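# Stand the bottle on the bench, keep the shelf level

## Task

Get the bottle upright on the bench at a spot away from the rack, and finish with the shelf resting level on all four of its pins and every jar on it still upright.

## Robot and tools

Robot: two seven-joint xArm7 arms, left_arm and right_arm, each ending in a two-finger parallel gripper that carries a wrist camera. Cameras: cam_high and cam_low (fixed, on a stand behind the arms), cam_left_wrist and cam_right_wrist; all images are 672x504 pixels.

Frames. Scene frame: origin at table-top height halfway between the nominal arm bases, +z up, +x out over the table, left_arm on the +y side (image sides may differ). Actual bases: left_arm at (-0.041, +0.297, 0) m, quat_wxyz (+1.000, 0, 0, +0.011); right_arm at (+0.057, -0.425, 0) m, quat_wxyz (+1.000, 0, 0, -0.001). Every hand pose, velocity, Hand target and offset of an arm is expressed in that arm's own base frame; the table and fixed cameras use the scene frame. Printed hand positions may be off by a few cm, more at long reach. Gripper axes: fingers point along its +z and close along its y. end_effector_position is the point between the pads when closed, roughly 2 cm short of the fingertips; closing pushes the tips about 10 mm further along +z.

The command row (used by execute_actions and move): 14 numbers, each in [-1, 1], always for both arms: dx, dy, dz, rx, ry, rz, opening of left_arm, then the same seven for right_arm. The first six of an arm are an offset, not a pose: measured from that arm's Hand target at the start of the call or action, along its base axes; 1.0 stands for 0.6 m or 180 degrees; rx, ry, rz form one rotation vector, turning about the Hand target's position. Rows inside one action or one target list all count from that same start, but a new call starts from the new Hand target, so repeating an offset moves further. The opening is absolute: +1 fully open (0.084 m), -1 closed. Six zeros re-request the current Hand target; an opening of 0 is a real command (half open), so always resend the opening you want.

execute_actions(actions, cameras): actions is a list of actions; each action is a list of up to 15 rows, one per 1/30 s step, and a shorter list repeats its final row. Images come back only for an empty actions list or when cameras names them (["all"], [] or names). An empty list also reports the scene number and fields normally omitted.

move(target, speed, blend, opening_speed, blocking, cameras): target is one row or a list of up to 15 rows, every one an offset from the same starting Hand targets. speed in m/s, 0.002 to 1, default 0.25 (turns up to twice that in rad/s), one value or one per target. blend in m rounds corners; 0 stops at each. opening_speed, 0.2 or more per second on the -1..+1 scale. blocking=false returns early while the move continues. Paths are straight, capped at 10 s, and ignore obstacles and the other arm; fast moves lag, stray and overshoot. The result adds a move: line: done (within 3 mm and 2 degrees), off_target, moving, held, fault; limits=paced means the sent pose was clipped, limits=held means steps were withheld. done never proves contact or no contact.

wait(seconds 0 to 10) lets time pass. stop brakes a running move. zoom_image(camera, region [x0, y0, x1, y1] in pixels, at most 504 by 504) enlarges part of the latest image. clear_fault(arm) releases a torque-faulted arm. read_manual(section "licences") gives licence text only. finished_scene(scene = current scene number) ends the scene irreversibly.

Controller behaviour: each step the commanded pose is clipped to within 70 mm and 16 degrees of the measured one. Hand target is the last commanded pose after clipping; the gripper may rest short of it, and only a new command (zeros or the missing offset) closes the gap. To end a push, command the target back beyond the gripper. A clearance check withholds commands bringing the arms too close, but contact is still possible. Large wrist turns can swing the elbow.

Results: end_effector_position (m), end_effector_quat_wxyz, velocities (m/s, rad/s); Joint velocities may read within noise; Joint positions end with the finger opening in metres; grip_measured gives it on the command scale; Tool commands shows current openings; Joint torques are full drive outputs, noisy, positive toward larger joint values; Motor temperatures; step readings of position. To hold something, command an opening well below grip_measured (about 24 N per pad).

Avoid: anything leaving the table or being set down off it, long drops, releasing a moving part, slams, hard pushes, and any arm-to-arm press (including one gripper closing on the other's fingers). Contact torque at a joint's load limit (N m: waist 43.7, shoulder 43.8, upper arm roll 27.9, elbow 27.9, forearm roll 27.9, wrist pitch 15, wrist roll 15.7; held weight counts) or a motor saturated for 1 s gives a TORQUE FAULT that stops the arm until clear_fault. Holding loads, stretching out or pushing at unreachable poses heats motors: MOTOR HOT at 65 °C, and at 80 °C an OVER-TEMPERATURE FAULT brakes the arm for 30 to 60 s. The scene runs on while you think.

Each tool is called after "Emit:" by a JSON object that holds its "op" and its "data", one argument or row to a line.

## Session

Emit:
{"op": "execute_actions", "data": {
  "actions": []
}}

Scene clock: 0.00 s.
left_arm: end_effector_position=(+0.1854, -0.4353, +0.2522) grip_measured=+1.00 end_effector_quat_wxyz=(-0.218, +0.339, +0.912, -0.081) | right_arm: end_effector_position=(+0.4769, -0.0372, +0.3818) grip_measured=+1.00 end_effector_quat_wxyz=(-0.084, +0.772, -0.307, +0.550)
Joint positions: left_arm=[-1.145 0.195 0.192 1.409 -0.416 1.512 2.988 0.084] | right_arm=[-0.464 -0.589 0.429 0.414 0.129 -0.204 0.668 0.084]
Joint velocities: within noise
Joint torques (N m): no reading
Motor temperatures (°C): left_arm=[35 40 38 38 31 38 36] | right_arm=[36 36 34 38 38 38 36]
Hand target: left_arm +0.1854, -0.4353, +0.2522; -0.218, +0.339, +0.912, -0.081 | right_arm +0.4769, -0.0372, +0.3818; -0.084, +0.772, -0.307, +0.550
Tool commands: left_gripper/opening=+1.0 right_gripper/opening=+1.0

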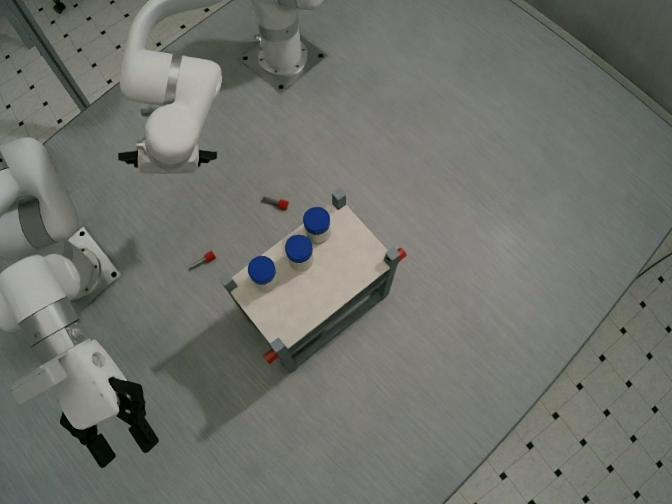

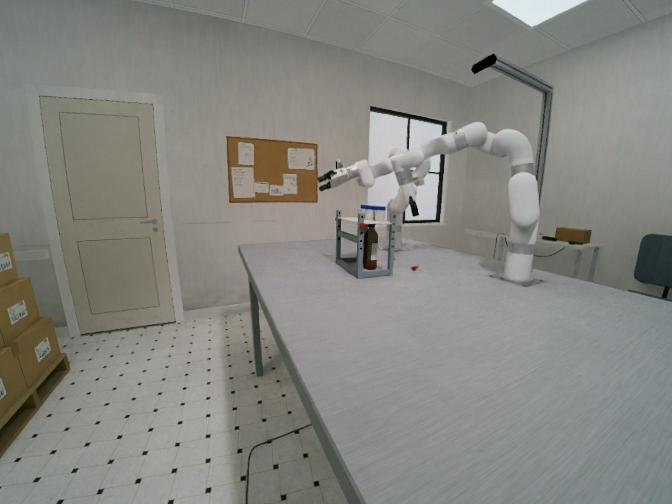

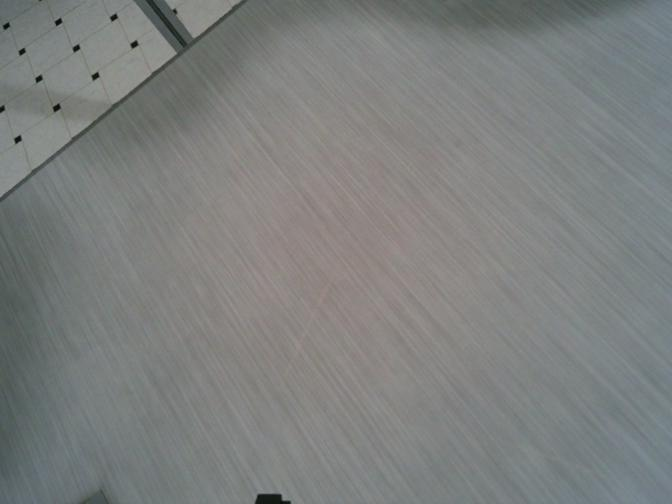

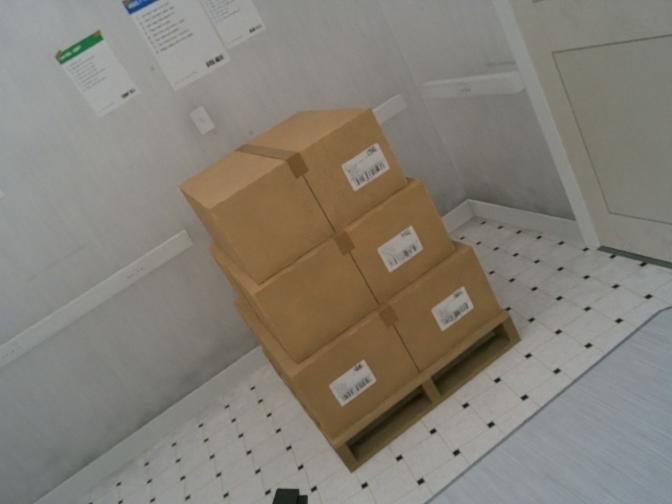

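Emit:
{"op": "zoom_image", "data": {
  "camera": "cam_high",
  "region": [170, 170, 430, 390]
}}

Emit:
{"op": "zoom_image", "data": {
  "camera": "cam_low",
  "region": [300, 140, 450, 290]
}}

Scaled by 1.938 from the camera's 672x504 image, which has a finer 960x720 frame.

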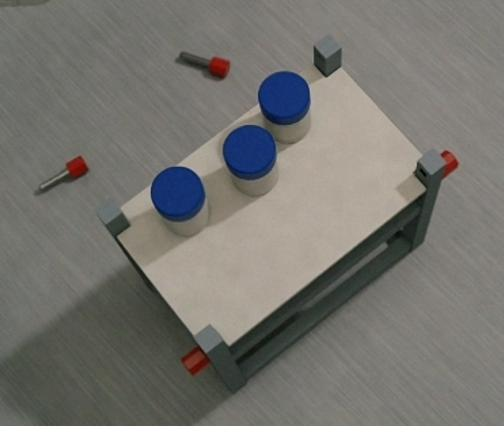

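Scaled by 3.360 from the camera's 672x504 image, which has a finer 960x720 frame.

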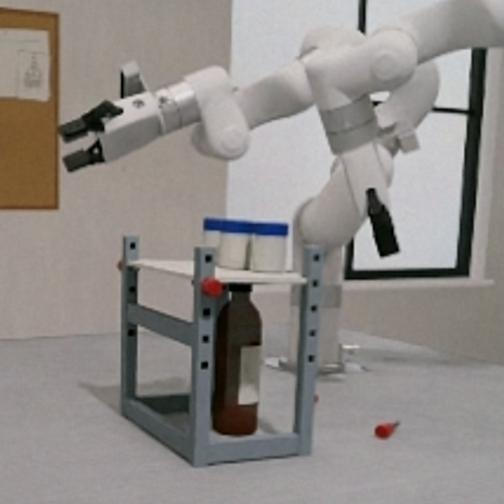

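Emit:
{"op": "move", "data": {
  "target": [0.0,0.22,0.05,0.302,-0.228,-0.763,1,-0.1,0.1,-0.22,-0.064,-0.231,0.582,1],
  "speed": 0.35,
  "cameras": ["all"]
}}

Scene clock: 42.57 s.
left_arm: end_effector_position=(+0.1853, -0.3033, +0.2822) grip_measured=+1.00 end_effector_quat_wxyz=(-0.001, +0.819, +0.000, +0.574) | right_arm: end_effector_position=(+0.4169, +0.0228, +0.2498) grip_measured=+1.00 end_effector_quat_wxyz=(+0.500, -0.500, -0.500, -0.500)
Joint positions: left_arm=[-1.584 -0.435 -0.115 0.492 1.182 1.427 4.077 0.084] | right_arm=[-0.675 0.865 0.277 1.461 -2.089 -1.693 0.635 0.084]
Joint torques (N m): left_arm=[-2.84 -11.91 3.58 10.36 2.62 -0.54 0.6] | right_arm=[-4.13 -27.92 4.5 12.82 -0.72 -2.14 1.63]
Motor temperatures (°C): left_arm=[35 41 38 42 31 38 36] | right_arm=[36 36 34 44 38 38 36]
Hand target: left_arm +0.1854, -0.3033, +0.2822; -0.001, +0.819, +0.000, +0.574 | right_arm +0.4169, +0.0228, +0.2498; +0.500, -0.500, -0.500, -0.500
Off the commanded pose: left_arm 0.000 m, 0 deg | right_arm 0.000 m, 0 deg.
joint sent to its limit (right arm) — joint 6 (wrist pitch), lower limit. The joint targets still meet the commanded pose.
move: done

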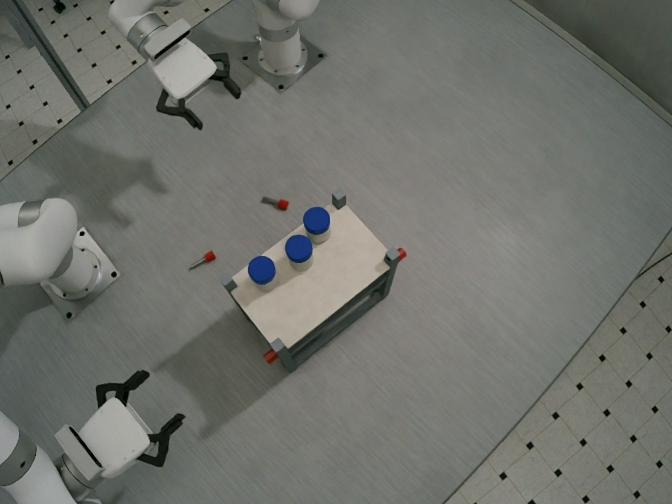

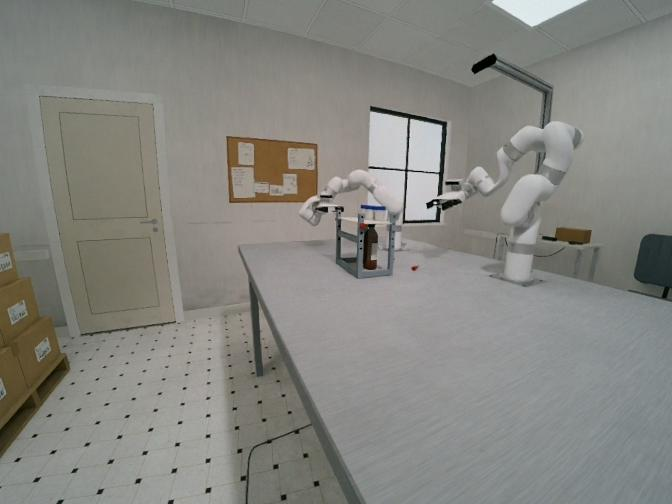

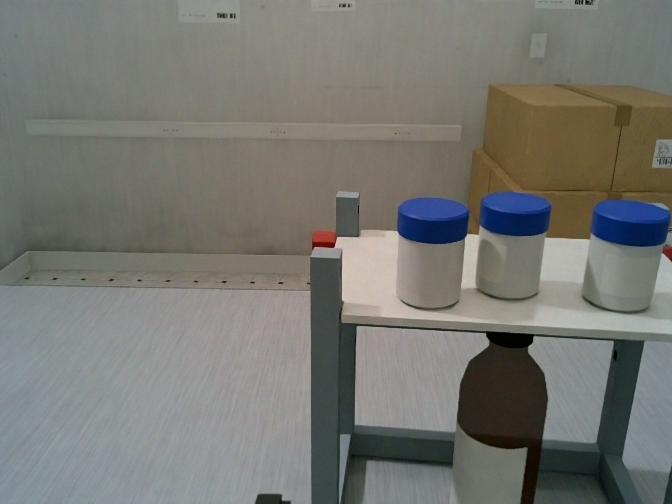

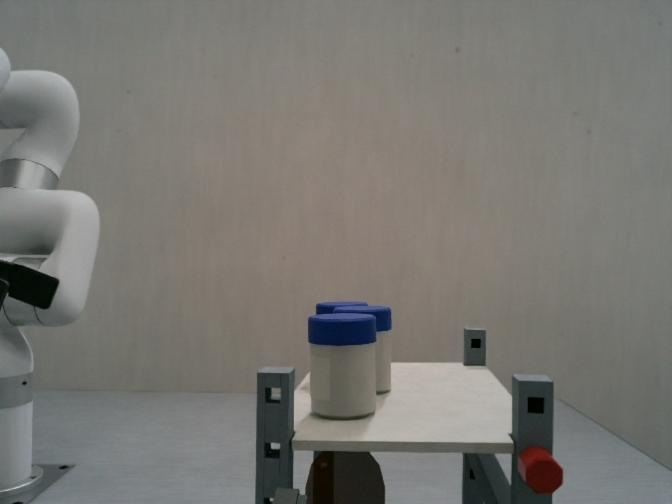

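Emit:
{"op": "zoom_image", "data": {
  "camera": "cam_right_wrist",
  "region": [240, 320, 580, 504]
}}

Emit:
{"op": "move", "data": {
  "target": [0,0,0,0,0,0,1,0,0,-0.166,0,0,0,1],
  "cameras": ["cam_right_wrist"]
}}

Emit:
{"op": "zoom_image", "data": {
  "camera": "cam_right_wrist",
  "region": [240, 150, 580, 480]
}}

Scaled by 1.482 from the camera's 672x504 image, which has a finer 960x720 frame.

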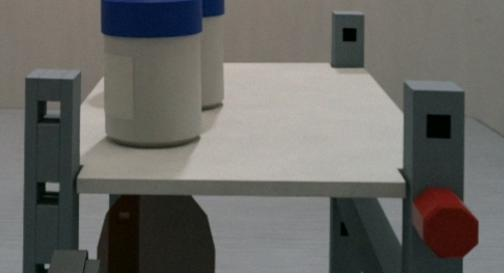

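Scene clock: 46.53 s.
left_arm: end_effector_position=(+0.1854, -0.3033, +0.2822) grip_measured=+1.00 end_effector_quat_wxyz=(-0.001, +0.819, +0.000, +0.574) | right_arm: end_effector_position=(+0.4169, +0.0228, +0.1502) grip_measured=+1.00 end_effector_quat_wxyz=(+0.500, -0.500, -0.500, -0.500)
Joint positions: left_arm=[-1.584 -0.435 -0.115 0.492 1.182 1.427 4.077 0.084] | right_arm=[-0.649 1.113 0.233 1.559 -2.146 -1.64 0.495 0.084]
Joint torques (N m): left_arm=[-3.04 -11.44 3.39 10.39 2.67 -0.52 0.74] | right_arm=[4.17 -29.38 1.71 11.47 -0.87 -2.26 -0.91]
Hand target: left_arm +0.1854, -0.3033, +0.2822; -0.001, +0.819, +0.000, +0.574 | right_arm +0.4169, +0.0228, +0.1502; +0.500, -0.500, -0.500, -0.500
Off the commanded pose: left_arm 0.000 m, 0 deg | right_arm 0.000 m, 0 deg.
move: done
Images, in order (width x height): cam_right_wrist 672x504.

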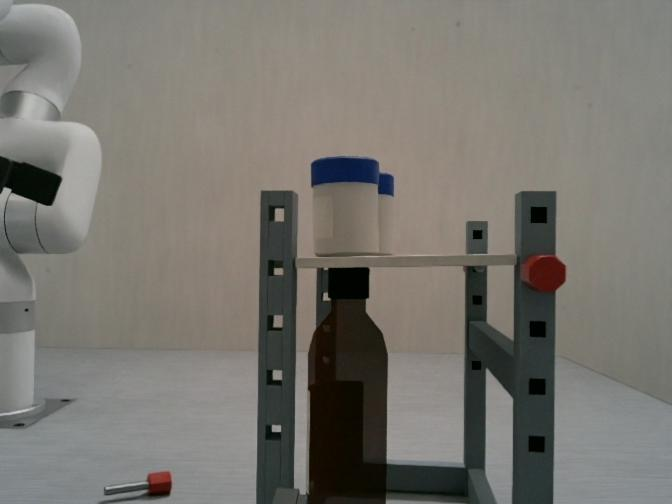

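Scaled by 1.482 from the camera's 672x504 image, which has a finer 960x720 frame.

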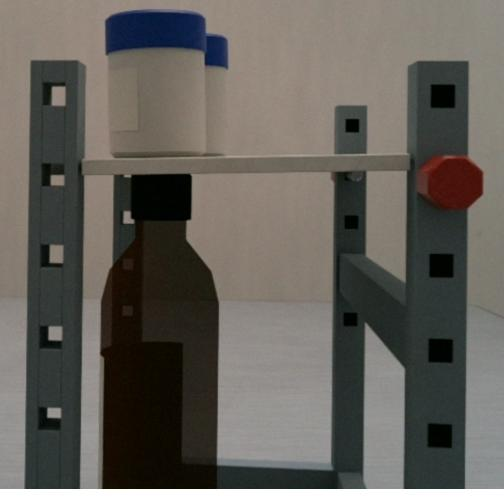

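Emit:
{"op": "move", "data": {
  "target": [0.083,-0.087,-0.303,0.174,0.174,-0.478,1,0,0.1,0,0,0,0,1],
  "cameras": ["cam_right_wrist","cam_left_wrist"]
}}

Emit:
{"op": "zoom_image", "data": {
  "camera": "cam_right_wrist",
  "region": [200, 120, 640, 450]
}}

Scene clock: 105.23 s.
left_arm: end_effector_position=(+0.2351, -0.3555, +0.1005) grip_measured=+1.00 end_effector_quat_wxyz=(+0.183, +0.683, -0.683, +0.184) | right_arm: end_effector_position=(+0.4169, +0.0828, +0.1502) grip_measured=+1.00 end_effector_quat_wxyz=(+0.500, -0.500, -0.500, -0.500)
Joint positions: left_arm=[-1.487 0.328 0.957 0.777 1.843 -0.724 5.205 0.084] | right_arm=[-0.6 1.072 0.288 1.427 -2.087 -1.524 0.445 0.084]
Joint torques (N m): left_arm=[3.51 -9.5 1.71 13 -2.8 -2.5 0.73] | right_arm=[4.18 -42.32 5.33 4.19 1.92 -0.39 -1.52]
Hand target: left_arm +0.2352, -0.3555, +0.1004; +0.183, +0.683, -0.683, +0.184 | right_arm +0.4169, +0.0828, +0.1502; +0.500, -0.500, -0.500, -0.500
Off the commanded pose: left_arm 0.000 m, 0 deg | right_arm 0.000 m, 0 deg.
move: done
Images, in order (width x height): cam_left_wrist 672x504, cam_right_wrist 672x504.

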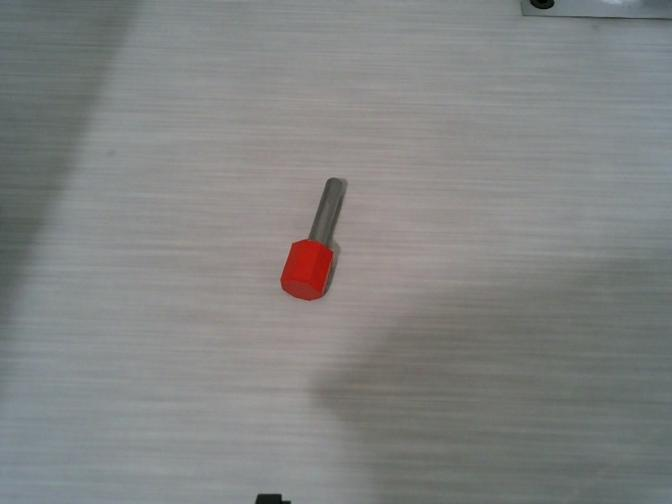

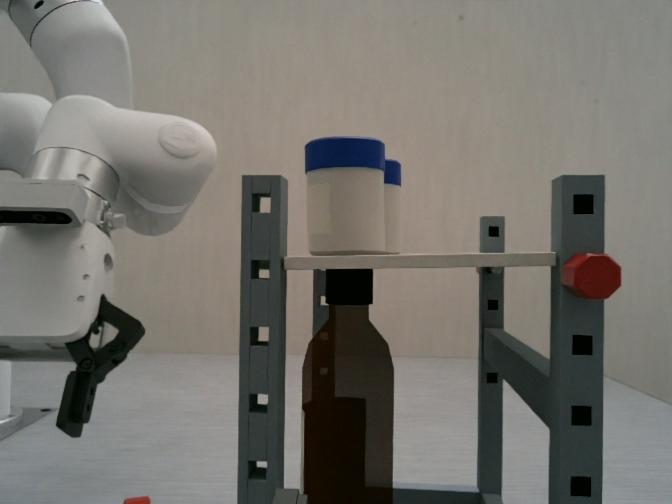

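Scaled by 1.145 from the camera's 672x504 image, which has a finer 960x720 frame.

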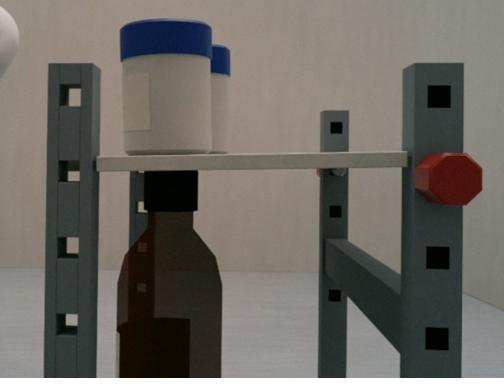

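Emit:
{"op": "move", "data": {
  "target": [
    [0.02,0.309,0.033,0.1667,0,0,1,-0.361,0,0.167,-0.076,-0.669,0.669,1],
    [0.02,0.309,0.033,0.1667,0,0,1,-0.411,0.358,0,-0.076,-0.669,0.669,1]
  ],
  "speed": 0.4,
  "blend": 0.05,
  "cameras": ["all"]
}}

Scene clock: 170.87 s.
left_arm: end_effector_position=(+0.2472, -0.1701, +0.1202) grip_measured=+1.00 end_effector_quat_wxyz=(+0.000, +0.707, -0.708, +0.000) | right_arm: end_effector_position=(+0.1703, +0.2976, +0.1502) grip_measured=+1.00 end_effector_quat_wxyz=(+0.000, -0.623, +0.782, +0.000)
Joint positions: left_arm=[-1.854 0.35 1.464 0.851 2.677 -0.867 4.631 0.084] | right_arm=[-1.073 -0.365 1.906 1.06 -2.722 -0.978 -0.734 0.084]
Joint torques (N m): left_arm=[-3.27 -3.22 10.44 6.76 1.43 -2.18 -1.28] | right_arm=[-3.93 6.65 -2.32 15.22 1.25 -2.26 -1.58]
Hand target: left_arm +0.2472, -0.1701, +0.1202; +0.000, +0.707, -0.708, +0.000 | right_arm +0.1703, +0.2976, +0.1502; +0.000, -0.623, +0.782, +0.000
Off the commanded pose: left_arm 0.000 m, 0 deg | right_arm 0.000 m, 0 deg.
move: done; limits=paced

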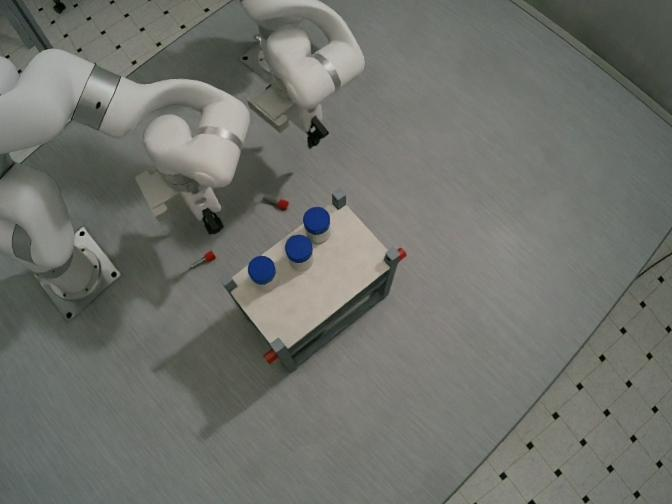

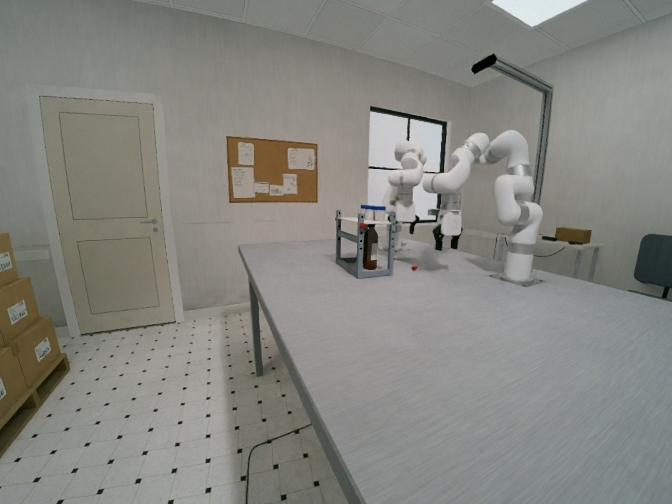

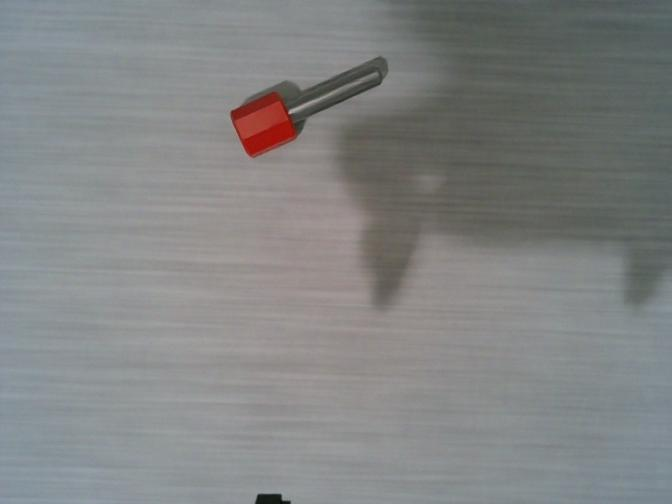

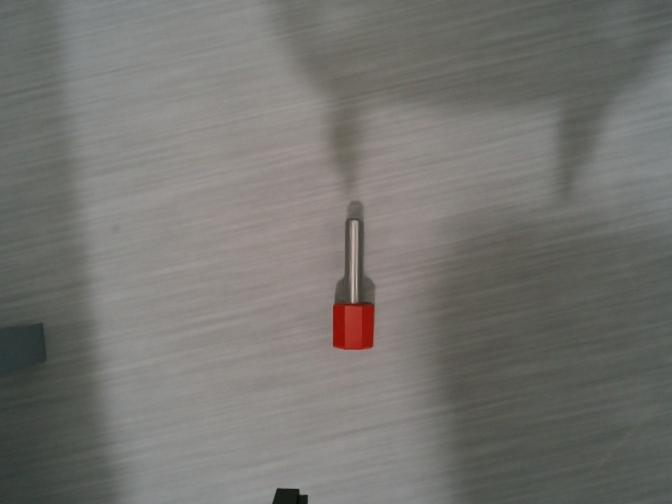

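Emit:
{"op": "move", "data": {
  "target": [0.107,-0.192,0,0,0,-0.364,1,0.036,-0.070,-0.08,0,0,0,1],
  "speed": 0.3,
  "cameras": ["cam_left_wrist","cam_right_wrist"]
}}

Scene clock: 196.33 s.
left_arm: end_effector_position=(+0.3113, -0.2853, +0.1203) grip_measured=+1.00 end_effector_quat_wxyz=(+0.000, -0.211, +0.977, +0.000) | right_arm: end_effector_position=(+0.1919, +0.2556, +0.1022) grip_measured=+1.00 end_effector_quat_wxyz=(+0.000, -0.623, +0.782, +0.000)
Joint positions: left_arm=[-1.353 0.59 0.873 1.367 2.619 -1.026 5.575 0.084] | right_arm=[-1.221 -0.358 1.955 0.912 -2.683 -0.827 -0.91 0.084]
Joint torques (N m): left_arm=[3.6 -14.76 6.1 13.49 -1.87 -2.31 0.71] | right_arm=[-3.91 6.05 -2 7.71 1.21 -0.27 -1.65]
Hand target: left_arm +0.3114, -0.2853, +0.1202; +0.000, -0.211, +0.977, +0.000 | right_arm +0.1919, +0.2556, +0.1022; +0.000, -0.623, +0.782, +0.000
Off the commanded pose: left_arm 0.000 m, 0 deg | right_arm 0.000 m, 0 deg.
move: done
Images, in order (width x height): cam_left_wrist 672x504, cam_right_wrist 672x504.

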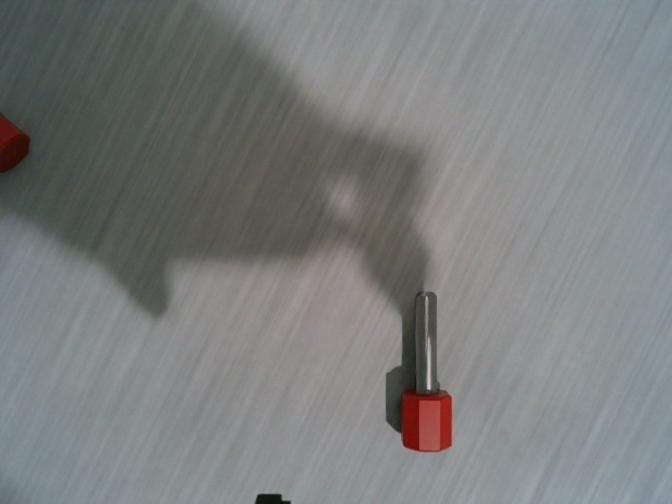

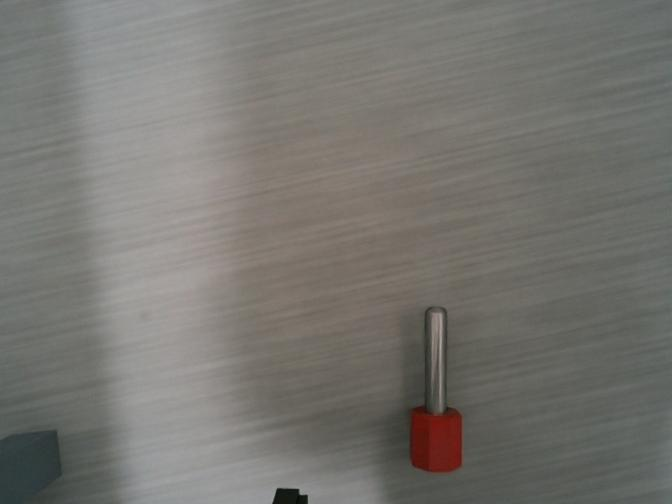

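Emit:
{"op": "move", "data": {
  "target": [
    [0,0,-0.1637,0,0,0,1,0,0,-0.1337,0,0,0,1],
    [0,0,-0.1637,0,0,0,-0.8,0,0,-0.1337,0,0,0,-0.8],
    [0,0,0.1,0,0,0,-0.8,0,0,0.1,0,0,0,-0.8]
  ],
  "opening_speed": 2,
  "cameras": ["cam_left_wrist","cam_right_wrist"]
}}

Scene clock: 204.40 s.
left_arm: end_effector_position=(+0.3114, -0.2853, +0.1802) grip_measured=-0.60 end_effector_quat_wxyz=(+0.000, -0.211, +0.977, +0.000) | right_arm: end_effector_position=(+0.1919, +0.2556, +0.1622) grip_measured=-0.60 end_effector_quat_wxyz=(+0.000, -0.623, +0.782, +0.000)
Joint positions: left_arm=[-1.39 0.525 0.926 1.454 2.688 -1.16 5.515 0.018] | right_arm=[-1.043 -0.228 1.822 0.998 -2.87 -0.959 -0.718 0.018]
Joint torques (N m): left_arm=[-2.98 -22.48 12.04 14.42 1.26 -2.37 -1.26] | right_arm=[4.28 16.37 -4.31 9.41 -1.42 -0.35 1.6]
Hand target: left_arm +0.3114, -0.2853, +0.1802; +0.000, -0.211, +0.977, +0.000 | right_arm +0.1919, +0.2556, +0.1622; +0.000, -0.623, +0.782, +0.000
Off the commanded pose: left_arm 0.000 m, 0 deg | right_arm 0.000 m, 0 deg.
move: done
Images, in order (width x height): cam_left_wrist 672x504, cam_right_wrist 672x504.

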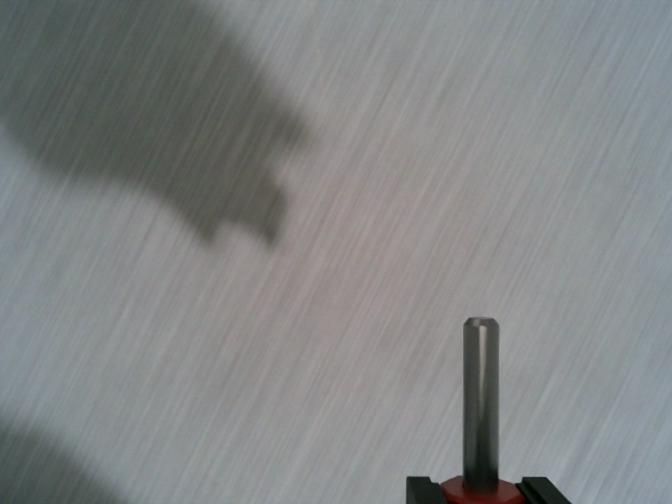

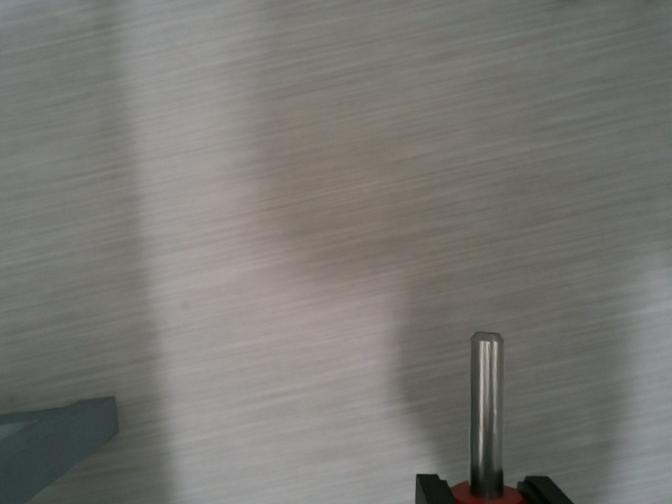

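Emit:
{"op": "move", "data": {
  "target": [0.069,-0.117,0.15,0,0,0.864,-0.8,0.25,-0.243,0.18,0,0,-0.928,-0.8],
  "speed": 0.4,
  "cameras": ["all"]
}}

Scene clock: 228.97 s.
left_arm: end_effector_position=(+0.3527, -0.3554, +0.2702) grip_measured=-0.60 end_effector_quat_wxyz=(+0.000, +1.000, -0.001, +0.001) | right_arm: end_effector_position=(+0.3419, +0.1098, +0.2702) grip_measured=-0.60 end_effector_quat_wxyz=(+0.000, +0.707, +0.707, +0.000)
Joint positions: left_arm=[-1.221 0.921 1.208 2.19 2.294 -1.691 2.795 0.018] | right_arm=[-1.715 -0.784 1.355 1.293 -2.379 -1.521 1.08 0.018]
Joint torques (N m): left_arm=[3.22 -28.97 8.66 10.63 1.2 -2.44 -1.05] | right_arm=[-4.22 8.84 -6.89 12.79 1.28 -2.31 1.58]
Hand target: left_arm +0.3528, -0.3555, +0.2702; +0.000, +1.000, -0.001, +0.000 | right_arm +0.3419, +0.1098, +0.2702; +0.000, +0.707, +0.707, +0.000
Off the commanded pose: left_arm 0.000 m, 0 deg | right_arm 0.000 m, 0 deg.
joint sent to its limit (left arm) — joint 6 (wrist pitch), lower limit. The joint targets still meet the commanded pose.
move: done

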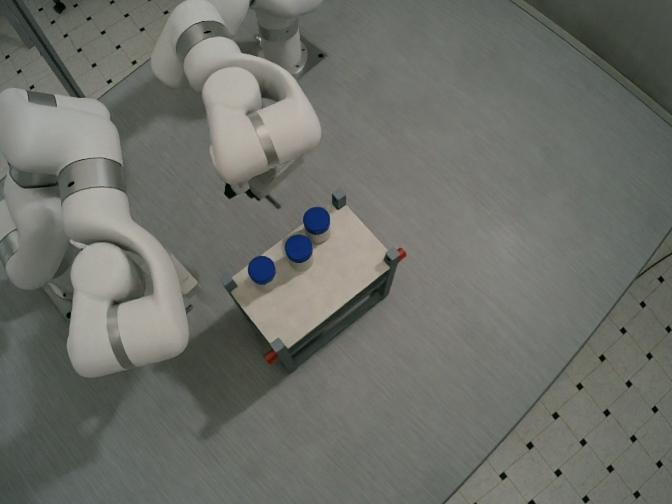

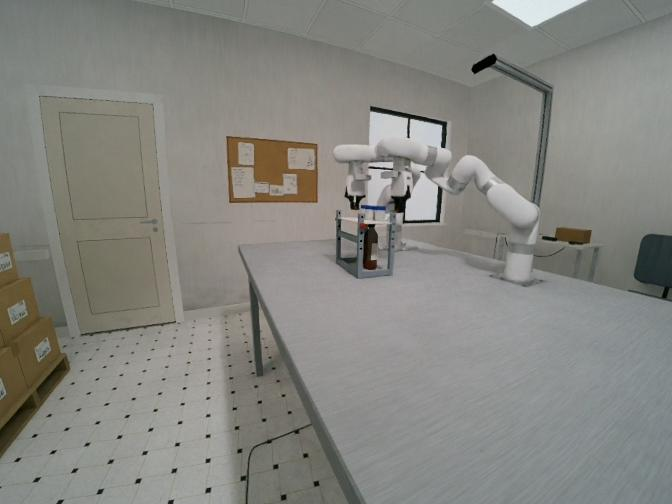

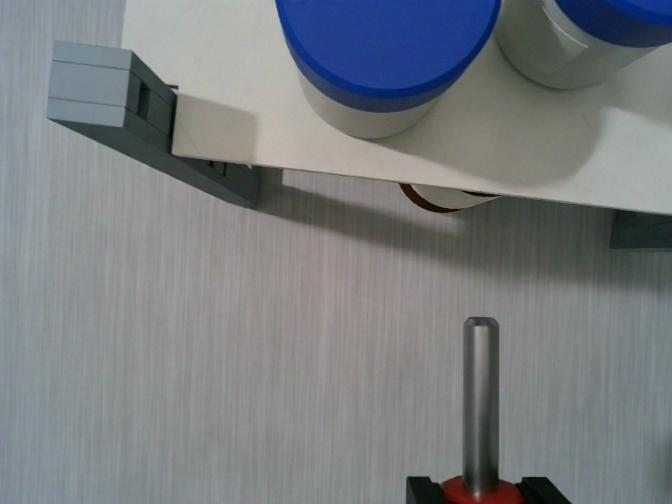

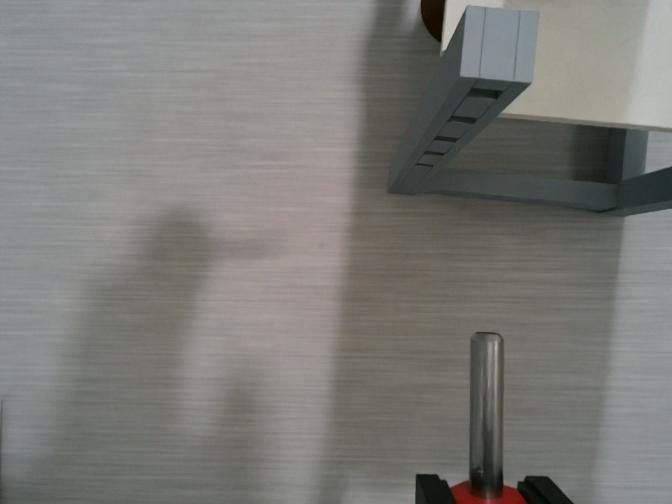

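Emit:
{"op": "zoom_image", "data": {
  "camera": "cam_right_wrist",
  "region": [370, 0, 570, 220]
}}

Emit:
{"op": "zoom_image", "data": {
  "camera": "cam_left_wrist",
  "region": [30, 20, 290, 230]
}}

Scaled by 2.291 from the camera's 672x504 image, which has a finer 960x720 frame.

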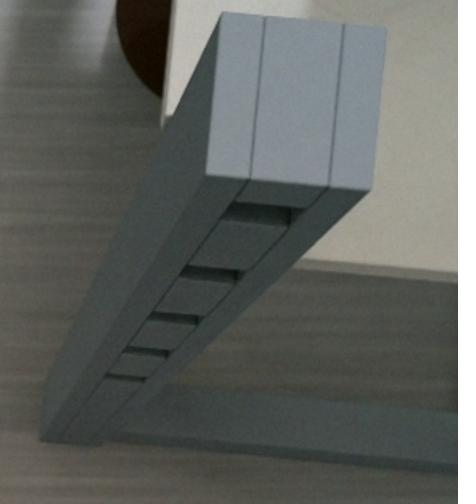

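Scaled by 1.938 from the camera's 672x504 image, which has a finer 960x720 frame.

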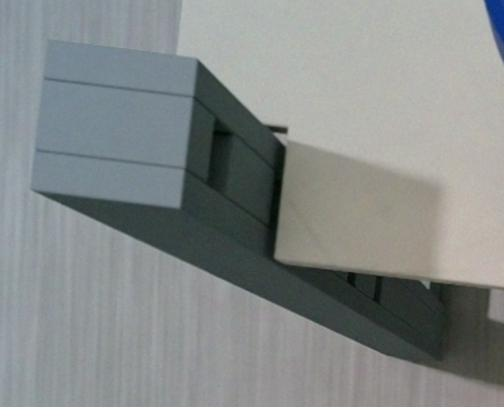

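Emit:
{"op": "move", "data": {
  "target": [0,0,0,0,0,0,-0.8,0,0,-0.0683,0,0,0,-0.8],
  "cameras": ["cam_right_wrist"]
}}

Emit:
{"op": "zoom_image", "data": {
  "camera": "cam_right_wrist",
  "region": [370, 0, 590, 220]
}}

Scene clock: 256.53 s.
left_arm: end_effector_position=(+0.3527, -0.3554, +0.2702) grip_measured=-0.60 end_effector_quat_wxyz=(+0.000, +1.000, -0.001, +0.001) | right_arm: end_effector_position=(+0.3419, +0.1098, +0.2292) grip_measured=-0.60 end_effector_quat_wxyz=(+0.000, +0.707, +0.707, +0.000)
Joint positions: left_arm=[-1.221 0.921 1.208 2.19 2.294 -1.691 2.795 0.018] | right_arm=[-1.707 -0.805 1.404 1.195 -2.34 -1.426 1.05 0.018]
Joint torques (N m): left_arm=[3.58 -28.54 8.47 10.56 1.15 -2.07 -1.02] | right_arm=[-3.97 8.97 -7.15 6.52 1.27 -0.42 -1.62]
Hand target: left_arm +0.3527, -0.3554, +0.2702; +0.000, +1.000, -0.001, +0.001 | right_arm +0.3419, +0.1098, +0.2292; +0.000, +0.707, +0.707, +0.000
Off the commanded pose: left_arm 0.000 m, 0 deg | right_arm 0.000 m, 0 deg.
move: done
Images, in order (width x height): cam_right_wrist 672x504.

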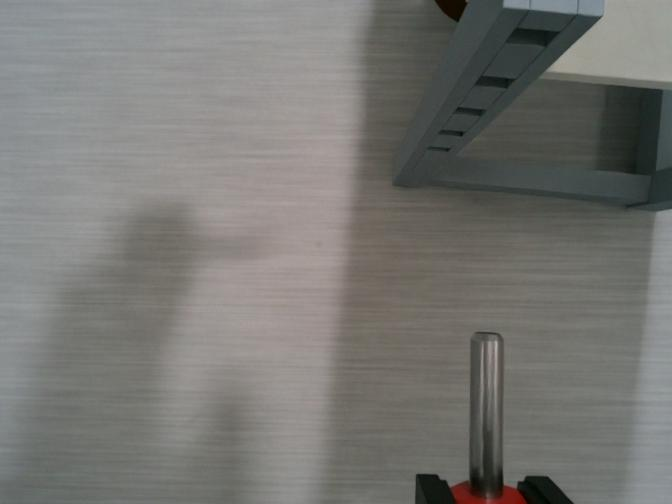

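Scaled by 2.291 from the camera's 672x504 image, which has a finer 960x720 frame.

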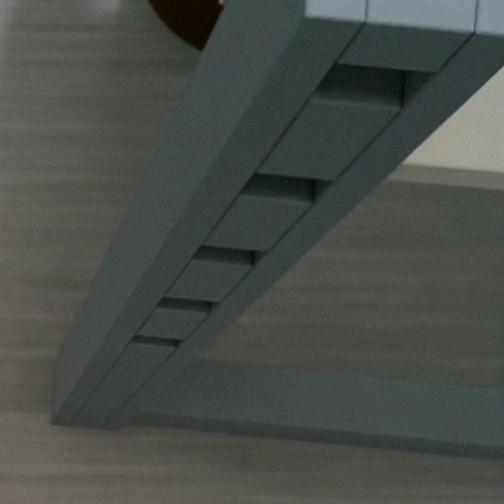

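Emit:
{"op": "move", "data": {
  "target": [
    [0,0.0223,-0.0925,0,0,0,-0.8,-0.0035,0.0915,-0.0083,0,0,-0.0278,-0.8],
    [0.094,0.0223,-0.0925,0,0,0,-0.8,-0.0035,0.0915,-0.0083,0,0,-0.0278,-0.8]
  ],
  "speed": 0.15,
  "cameras": ["cam_left_wrist","cam_right_wrist"]
}}

Emit:
{"op": "zoom_image", "data": {
  "camera": "cam_right_wrist",
  "region": [400, 200, 600, 400]
}}

Scene clock: 298.40 s.
left_arm: end_effector_position=(+0.4091, -0.3420, +0.2147) grip_measured=-0.60 end_effector_quat_wxyz=(+0.000, +1.000, -0.001, +0.001) | right_arm: end_effector_position=(+0.3398, +0.1647, +0.2242) grip_measured=-0.60 end_effector_quat_wxyz=(+0.000, +0.737, +0.676, +0.000)
Joint positions: left_arm=[-1.026 1.061 1.149 2.343 2.216 -1.654 2.832 0.018] | right_arm=[-1.647 -0.888 1.426 1.253 -2.261 -1.479 1.246 0.018]
Joint torques (N m): left_arm=[3.41 -23.01 7.52 10.33 -1.99 -2.24 -1.12] | right_arm=[-0.22 11.6 -7.87 11.87 1.12 -2.3 1.59]
Hand target: left_arm +0.4091, -0.3421, +0.2147; +0.000, +1.000, -0.001, +0.001 | right_arm +0.3398, +0.1647, +0.2242; +0.000, +0.737, +0.676, +0.000
Off the commanded pose: left_arm 0.000 m, 0 deg | right_arm 0.000 m, 0 deg.
move: done
Images, in order (width x height): cam_left_wrist 672x504, cam_right_wrist 672x504.

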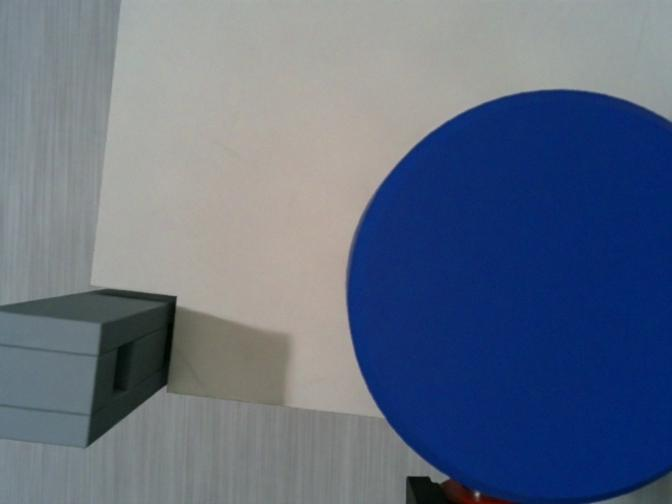

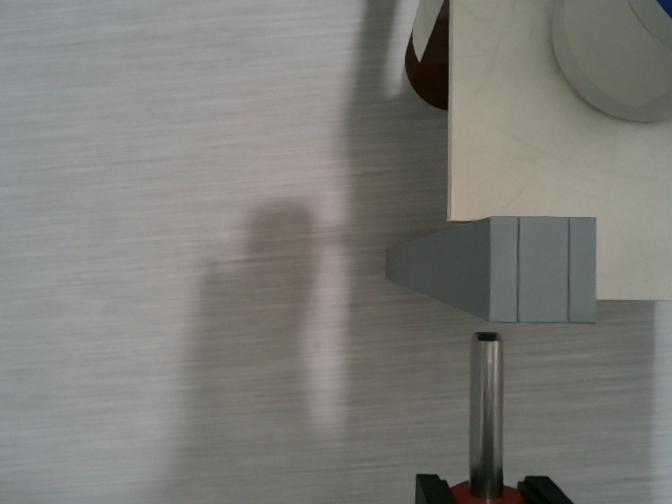

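Scaled by 2.520 from the camera's 672x504 image, which has a finer 960x720 frame.

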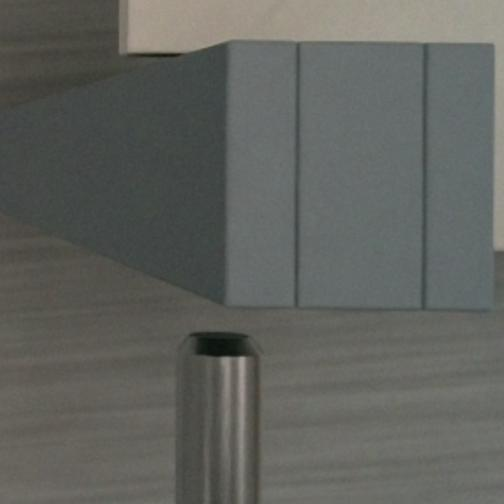

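Emit:
{"op": "zoom_image", "data": {
  "camera": "cam_right_wrist",
  "region": [370, 200, 500, 330]
}}

Emit:
{"op": "move", "data": {
  "target": [0,0,0.0113,0,0,0,-1,0,0,0,0,0,0,-0.8],
  "speed": 0.03,
  "cameras": ["cam_left_wrist","cam_right_wrist"]
}}

Emit:
{"op": "move", "data": {
  "target": [0,0,0.0067,0,0,0,-1,0,0,0,0,0,0,-0.8],
  "speed": 0.03,
  "cameras": ["cam_left_wrist","cam_right_wrist"]
}}

Scaled by 3.877 from the camera's 672x504 image, which has a finer 960x720 frame.

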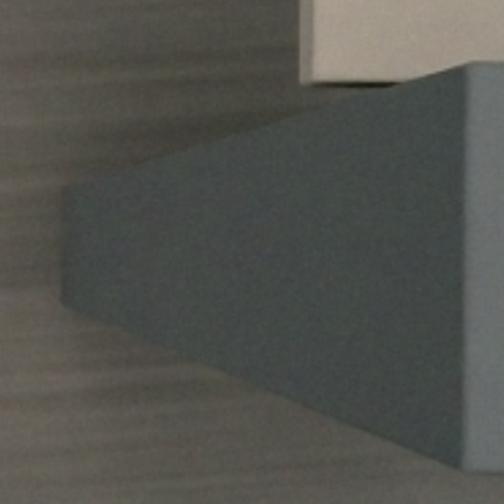

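Scene clock: 312.50 s.
left_arm: end_effector_position=(+0.4091, -0.3420, +0.2215) grip_measured=-0.60 end_effector_quat_wxyz=(+0.000, +1.000, -0.001, +0.001) | right_arm: end_effector_position=(+0.3398, +0.1647, +0.2242) grip_measured=-0.60 end_effector_quat_wxyz=(+0.000, +0.737, +0.676, +0.000)
Joint positions: left_arm=[-1.007 1.065 1.15 2.386 2.21 -1.677 2.816 0.018] | right_arm=[-1.647 -0.888 1.426 1.253 -2.261 -1.479 1.246 0.018]
Joint torques (N m): left_arm=[3.36 -24.02 12.58 10.48 -1.77 -2.23 -1.23] | right_arm=[-3.3 12.37 -7.96 11.92 0.5 -2.25 1.62]
Hand target: left_arm +0.4091, -0.3421, +0.2215; +0.000, +1.000, -0.001, +0.001 | right_arm +0.3398, +0.1647, +0.2242; +0.000, +0.737, +0.676, +0.000
Off the commanded pose: left_arm 0.000 m, 0 deg | right_arm 0.000 m, 0 deg.
move: done
Images, in order (width x height): cam_left_wrist 672x504, cam_right_wrist 672x504.

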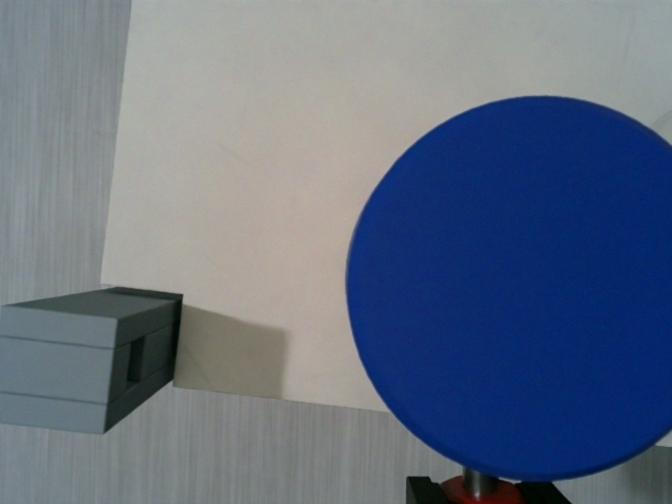

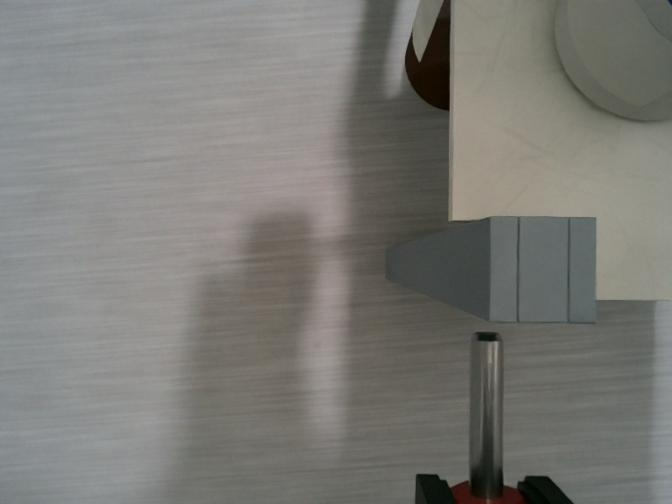

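Scene clock: 313.37 s.
left_arm: end_effector_position=(+0.4091, -0.3420, +0.2254) grip_measured=-0.60 end_effector_quat_wxyz=(+0.000, +1.000, -0.001, +0.001) | right_arm: end_effector_position=(+0.3398, +0.1647, +0.2242) grip_measured=-0.60 end_effector_quat_wxyz=(+0.000, +0.737, +0.676, +0.000)
Joint positions: left_arm=[-0.994 1.066 1.146 2.414 2.209 -1.691 2.805 0.018] | right_arm=[-1.647 -0.888 1.426 1.253 -2.261 -1.479 1.246 0.018]
Joint torques (N m): left_arm=[3.37 -29.27 7.23 10.67 1.38 -2.49 -1.24] | right_arm=[-3.7 12.35 -8.13 11.82 0.37 -2.23 1.54]
Hand target: left_arm +0.4091, -0.3421, +0.2255; +0.000, +1.000, -0.001, +0.001 | right_arm +0.3398, +0.1647, +0.2242; +0.000, +0.737, +0.676, +0.000
Off the commanded pose: left_arm 0.000 m, 0 deg | right_arm 0.000 m, 0 deg.
joint sent to its limit (left arm) — joint 6 (wrist pitch), lower limit. The joint targets still meet the commanded pose.
move: done
Images, in order (width x height): cam_left_wrist 672x504, cam_right_wrist 672x504.

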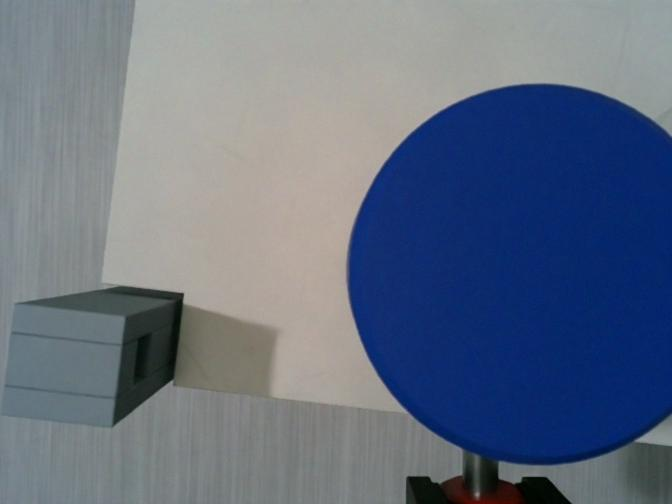

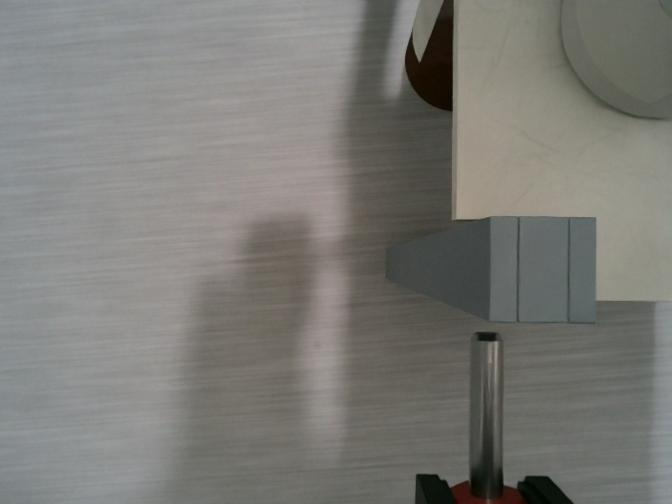

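Emit:
{"op": "move", "data": {
  "target": [0,0,0,0,0,0,-1,0.00145,0.0166,-0.0007,0,0,0,-0.8],
  "speed": 0.03,
  "cameras": ["cam_right_wrist"]
}}

Scene clock: 325.93 s.
left_arm: end_effector_position=(+0.4091, -0.3420, +0.2255) grip_measured=-0.60 end_effector_quat_wxyz=(+0.000, +1.000, -0.001, +0.001) | right_arm: end_effector_position=(+0.3407, +0.1747, +0.2238) grip_measured=-0.60 end_effector_quat_wxyz=(+0.000, +0.737, +0.676, +0.000)
Joint positions: left_arm=[-0.994 1.066 1.146 2.414 2.209 -1.691 2.805 0.018] | right_arm=[-1.644 -0.899 1.436 1.274 -2.249 -1.489 1.27 0.018]
Joint torques (N m): left_arm=[3.25 -33.1 7 10.29 1.3 -2.14 -0.97] | right_arm=[3.26 12.32 -8.22 12.39 1.6 -1.66 1.81]
Hand target: left_arm +0.4091, -0.3421, +0.2255; +0.000, +1.000, -0.001, +0.001 | right_arm +0.3407, +0.1747, +0.2238; +0.000, +0.737, +0.676, +0.000
Off the commanded pose: left_arm 0.000 m, 0 deg | right_arm 0.000 m, 0 deg.
move: done
Images, in order (width x height): cam_right_wrist 672x504.

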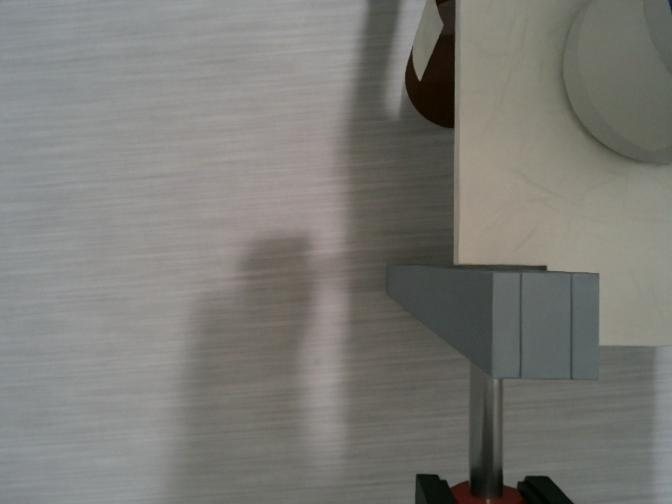

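Emit:
{"op": "move", "data": {
  "target": [0,0,0,0,0,0,-1,0.00174,0.0199,0,0,0,0,-0.8],
  "speed": 0.04,
  "cameras": ["cam_right_wrist"]
}}

Scene clock: 331.40 s.
left_arm: end_effector_position=(+0.4091, -0.3420, +0.2255) grip_measured=-0.60 end_effector_quat_wxyz=(+0.000, +1.000, -0.001, +0.001) | right_arm: end_effector_position=(+0.3417, +0.1866, +0.2238) grip_measured=-0.60 end_effector_quat_wxyz=(+0.000, +0.737, +0.676, +0.000)
Joint positions: left_arm=[-0.994 1.066 1.146 2.414 2.209 -1.691 2.805 0.018] | right_arm=[-1.642 -0.913 1.448 1.302 -2.235 -1.501 1.3 0.018]
Joint torques (N m): left_arm=[3.61 -32.37 7.01 10.02 1.31 -1.85 -1.1] | right_arm=[2.01 12.71 -8.4 12.32 1.76 -1.43 1.94]
Hand target: left_arm +0.4091, -0.3421, +0.2255; +0.000, +1.000, -0.001, +0.001 | right_arm +0.3417, +0.1866, +0.2238; +0.000, +0.737, +0.676, +0.000
Off the commanded pose: left_arm 0.000 m, 0 deg | right_arm 0.000 m, 0 deg.
move: done
Images, in order (width x height): cam_right_wrist 672x504.

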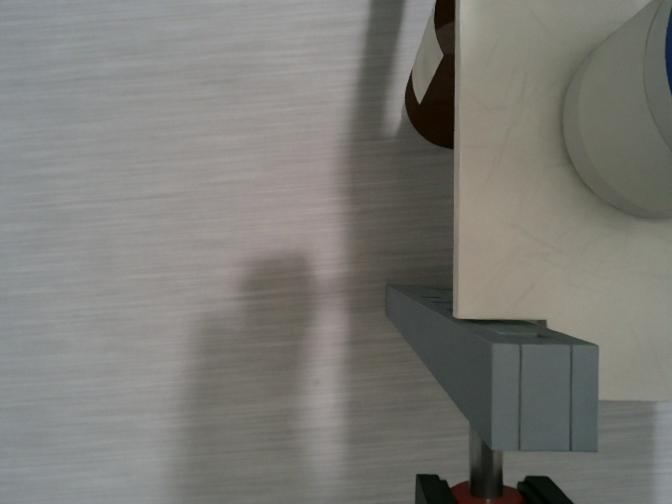

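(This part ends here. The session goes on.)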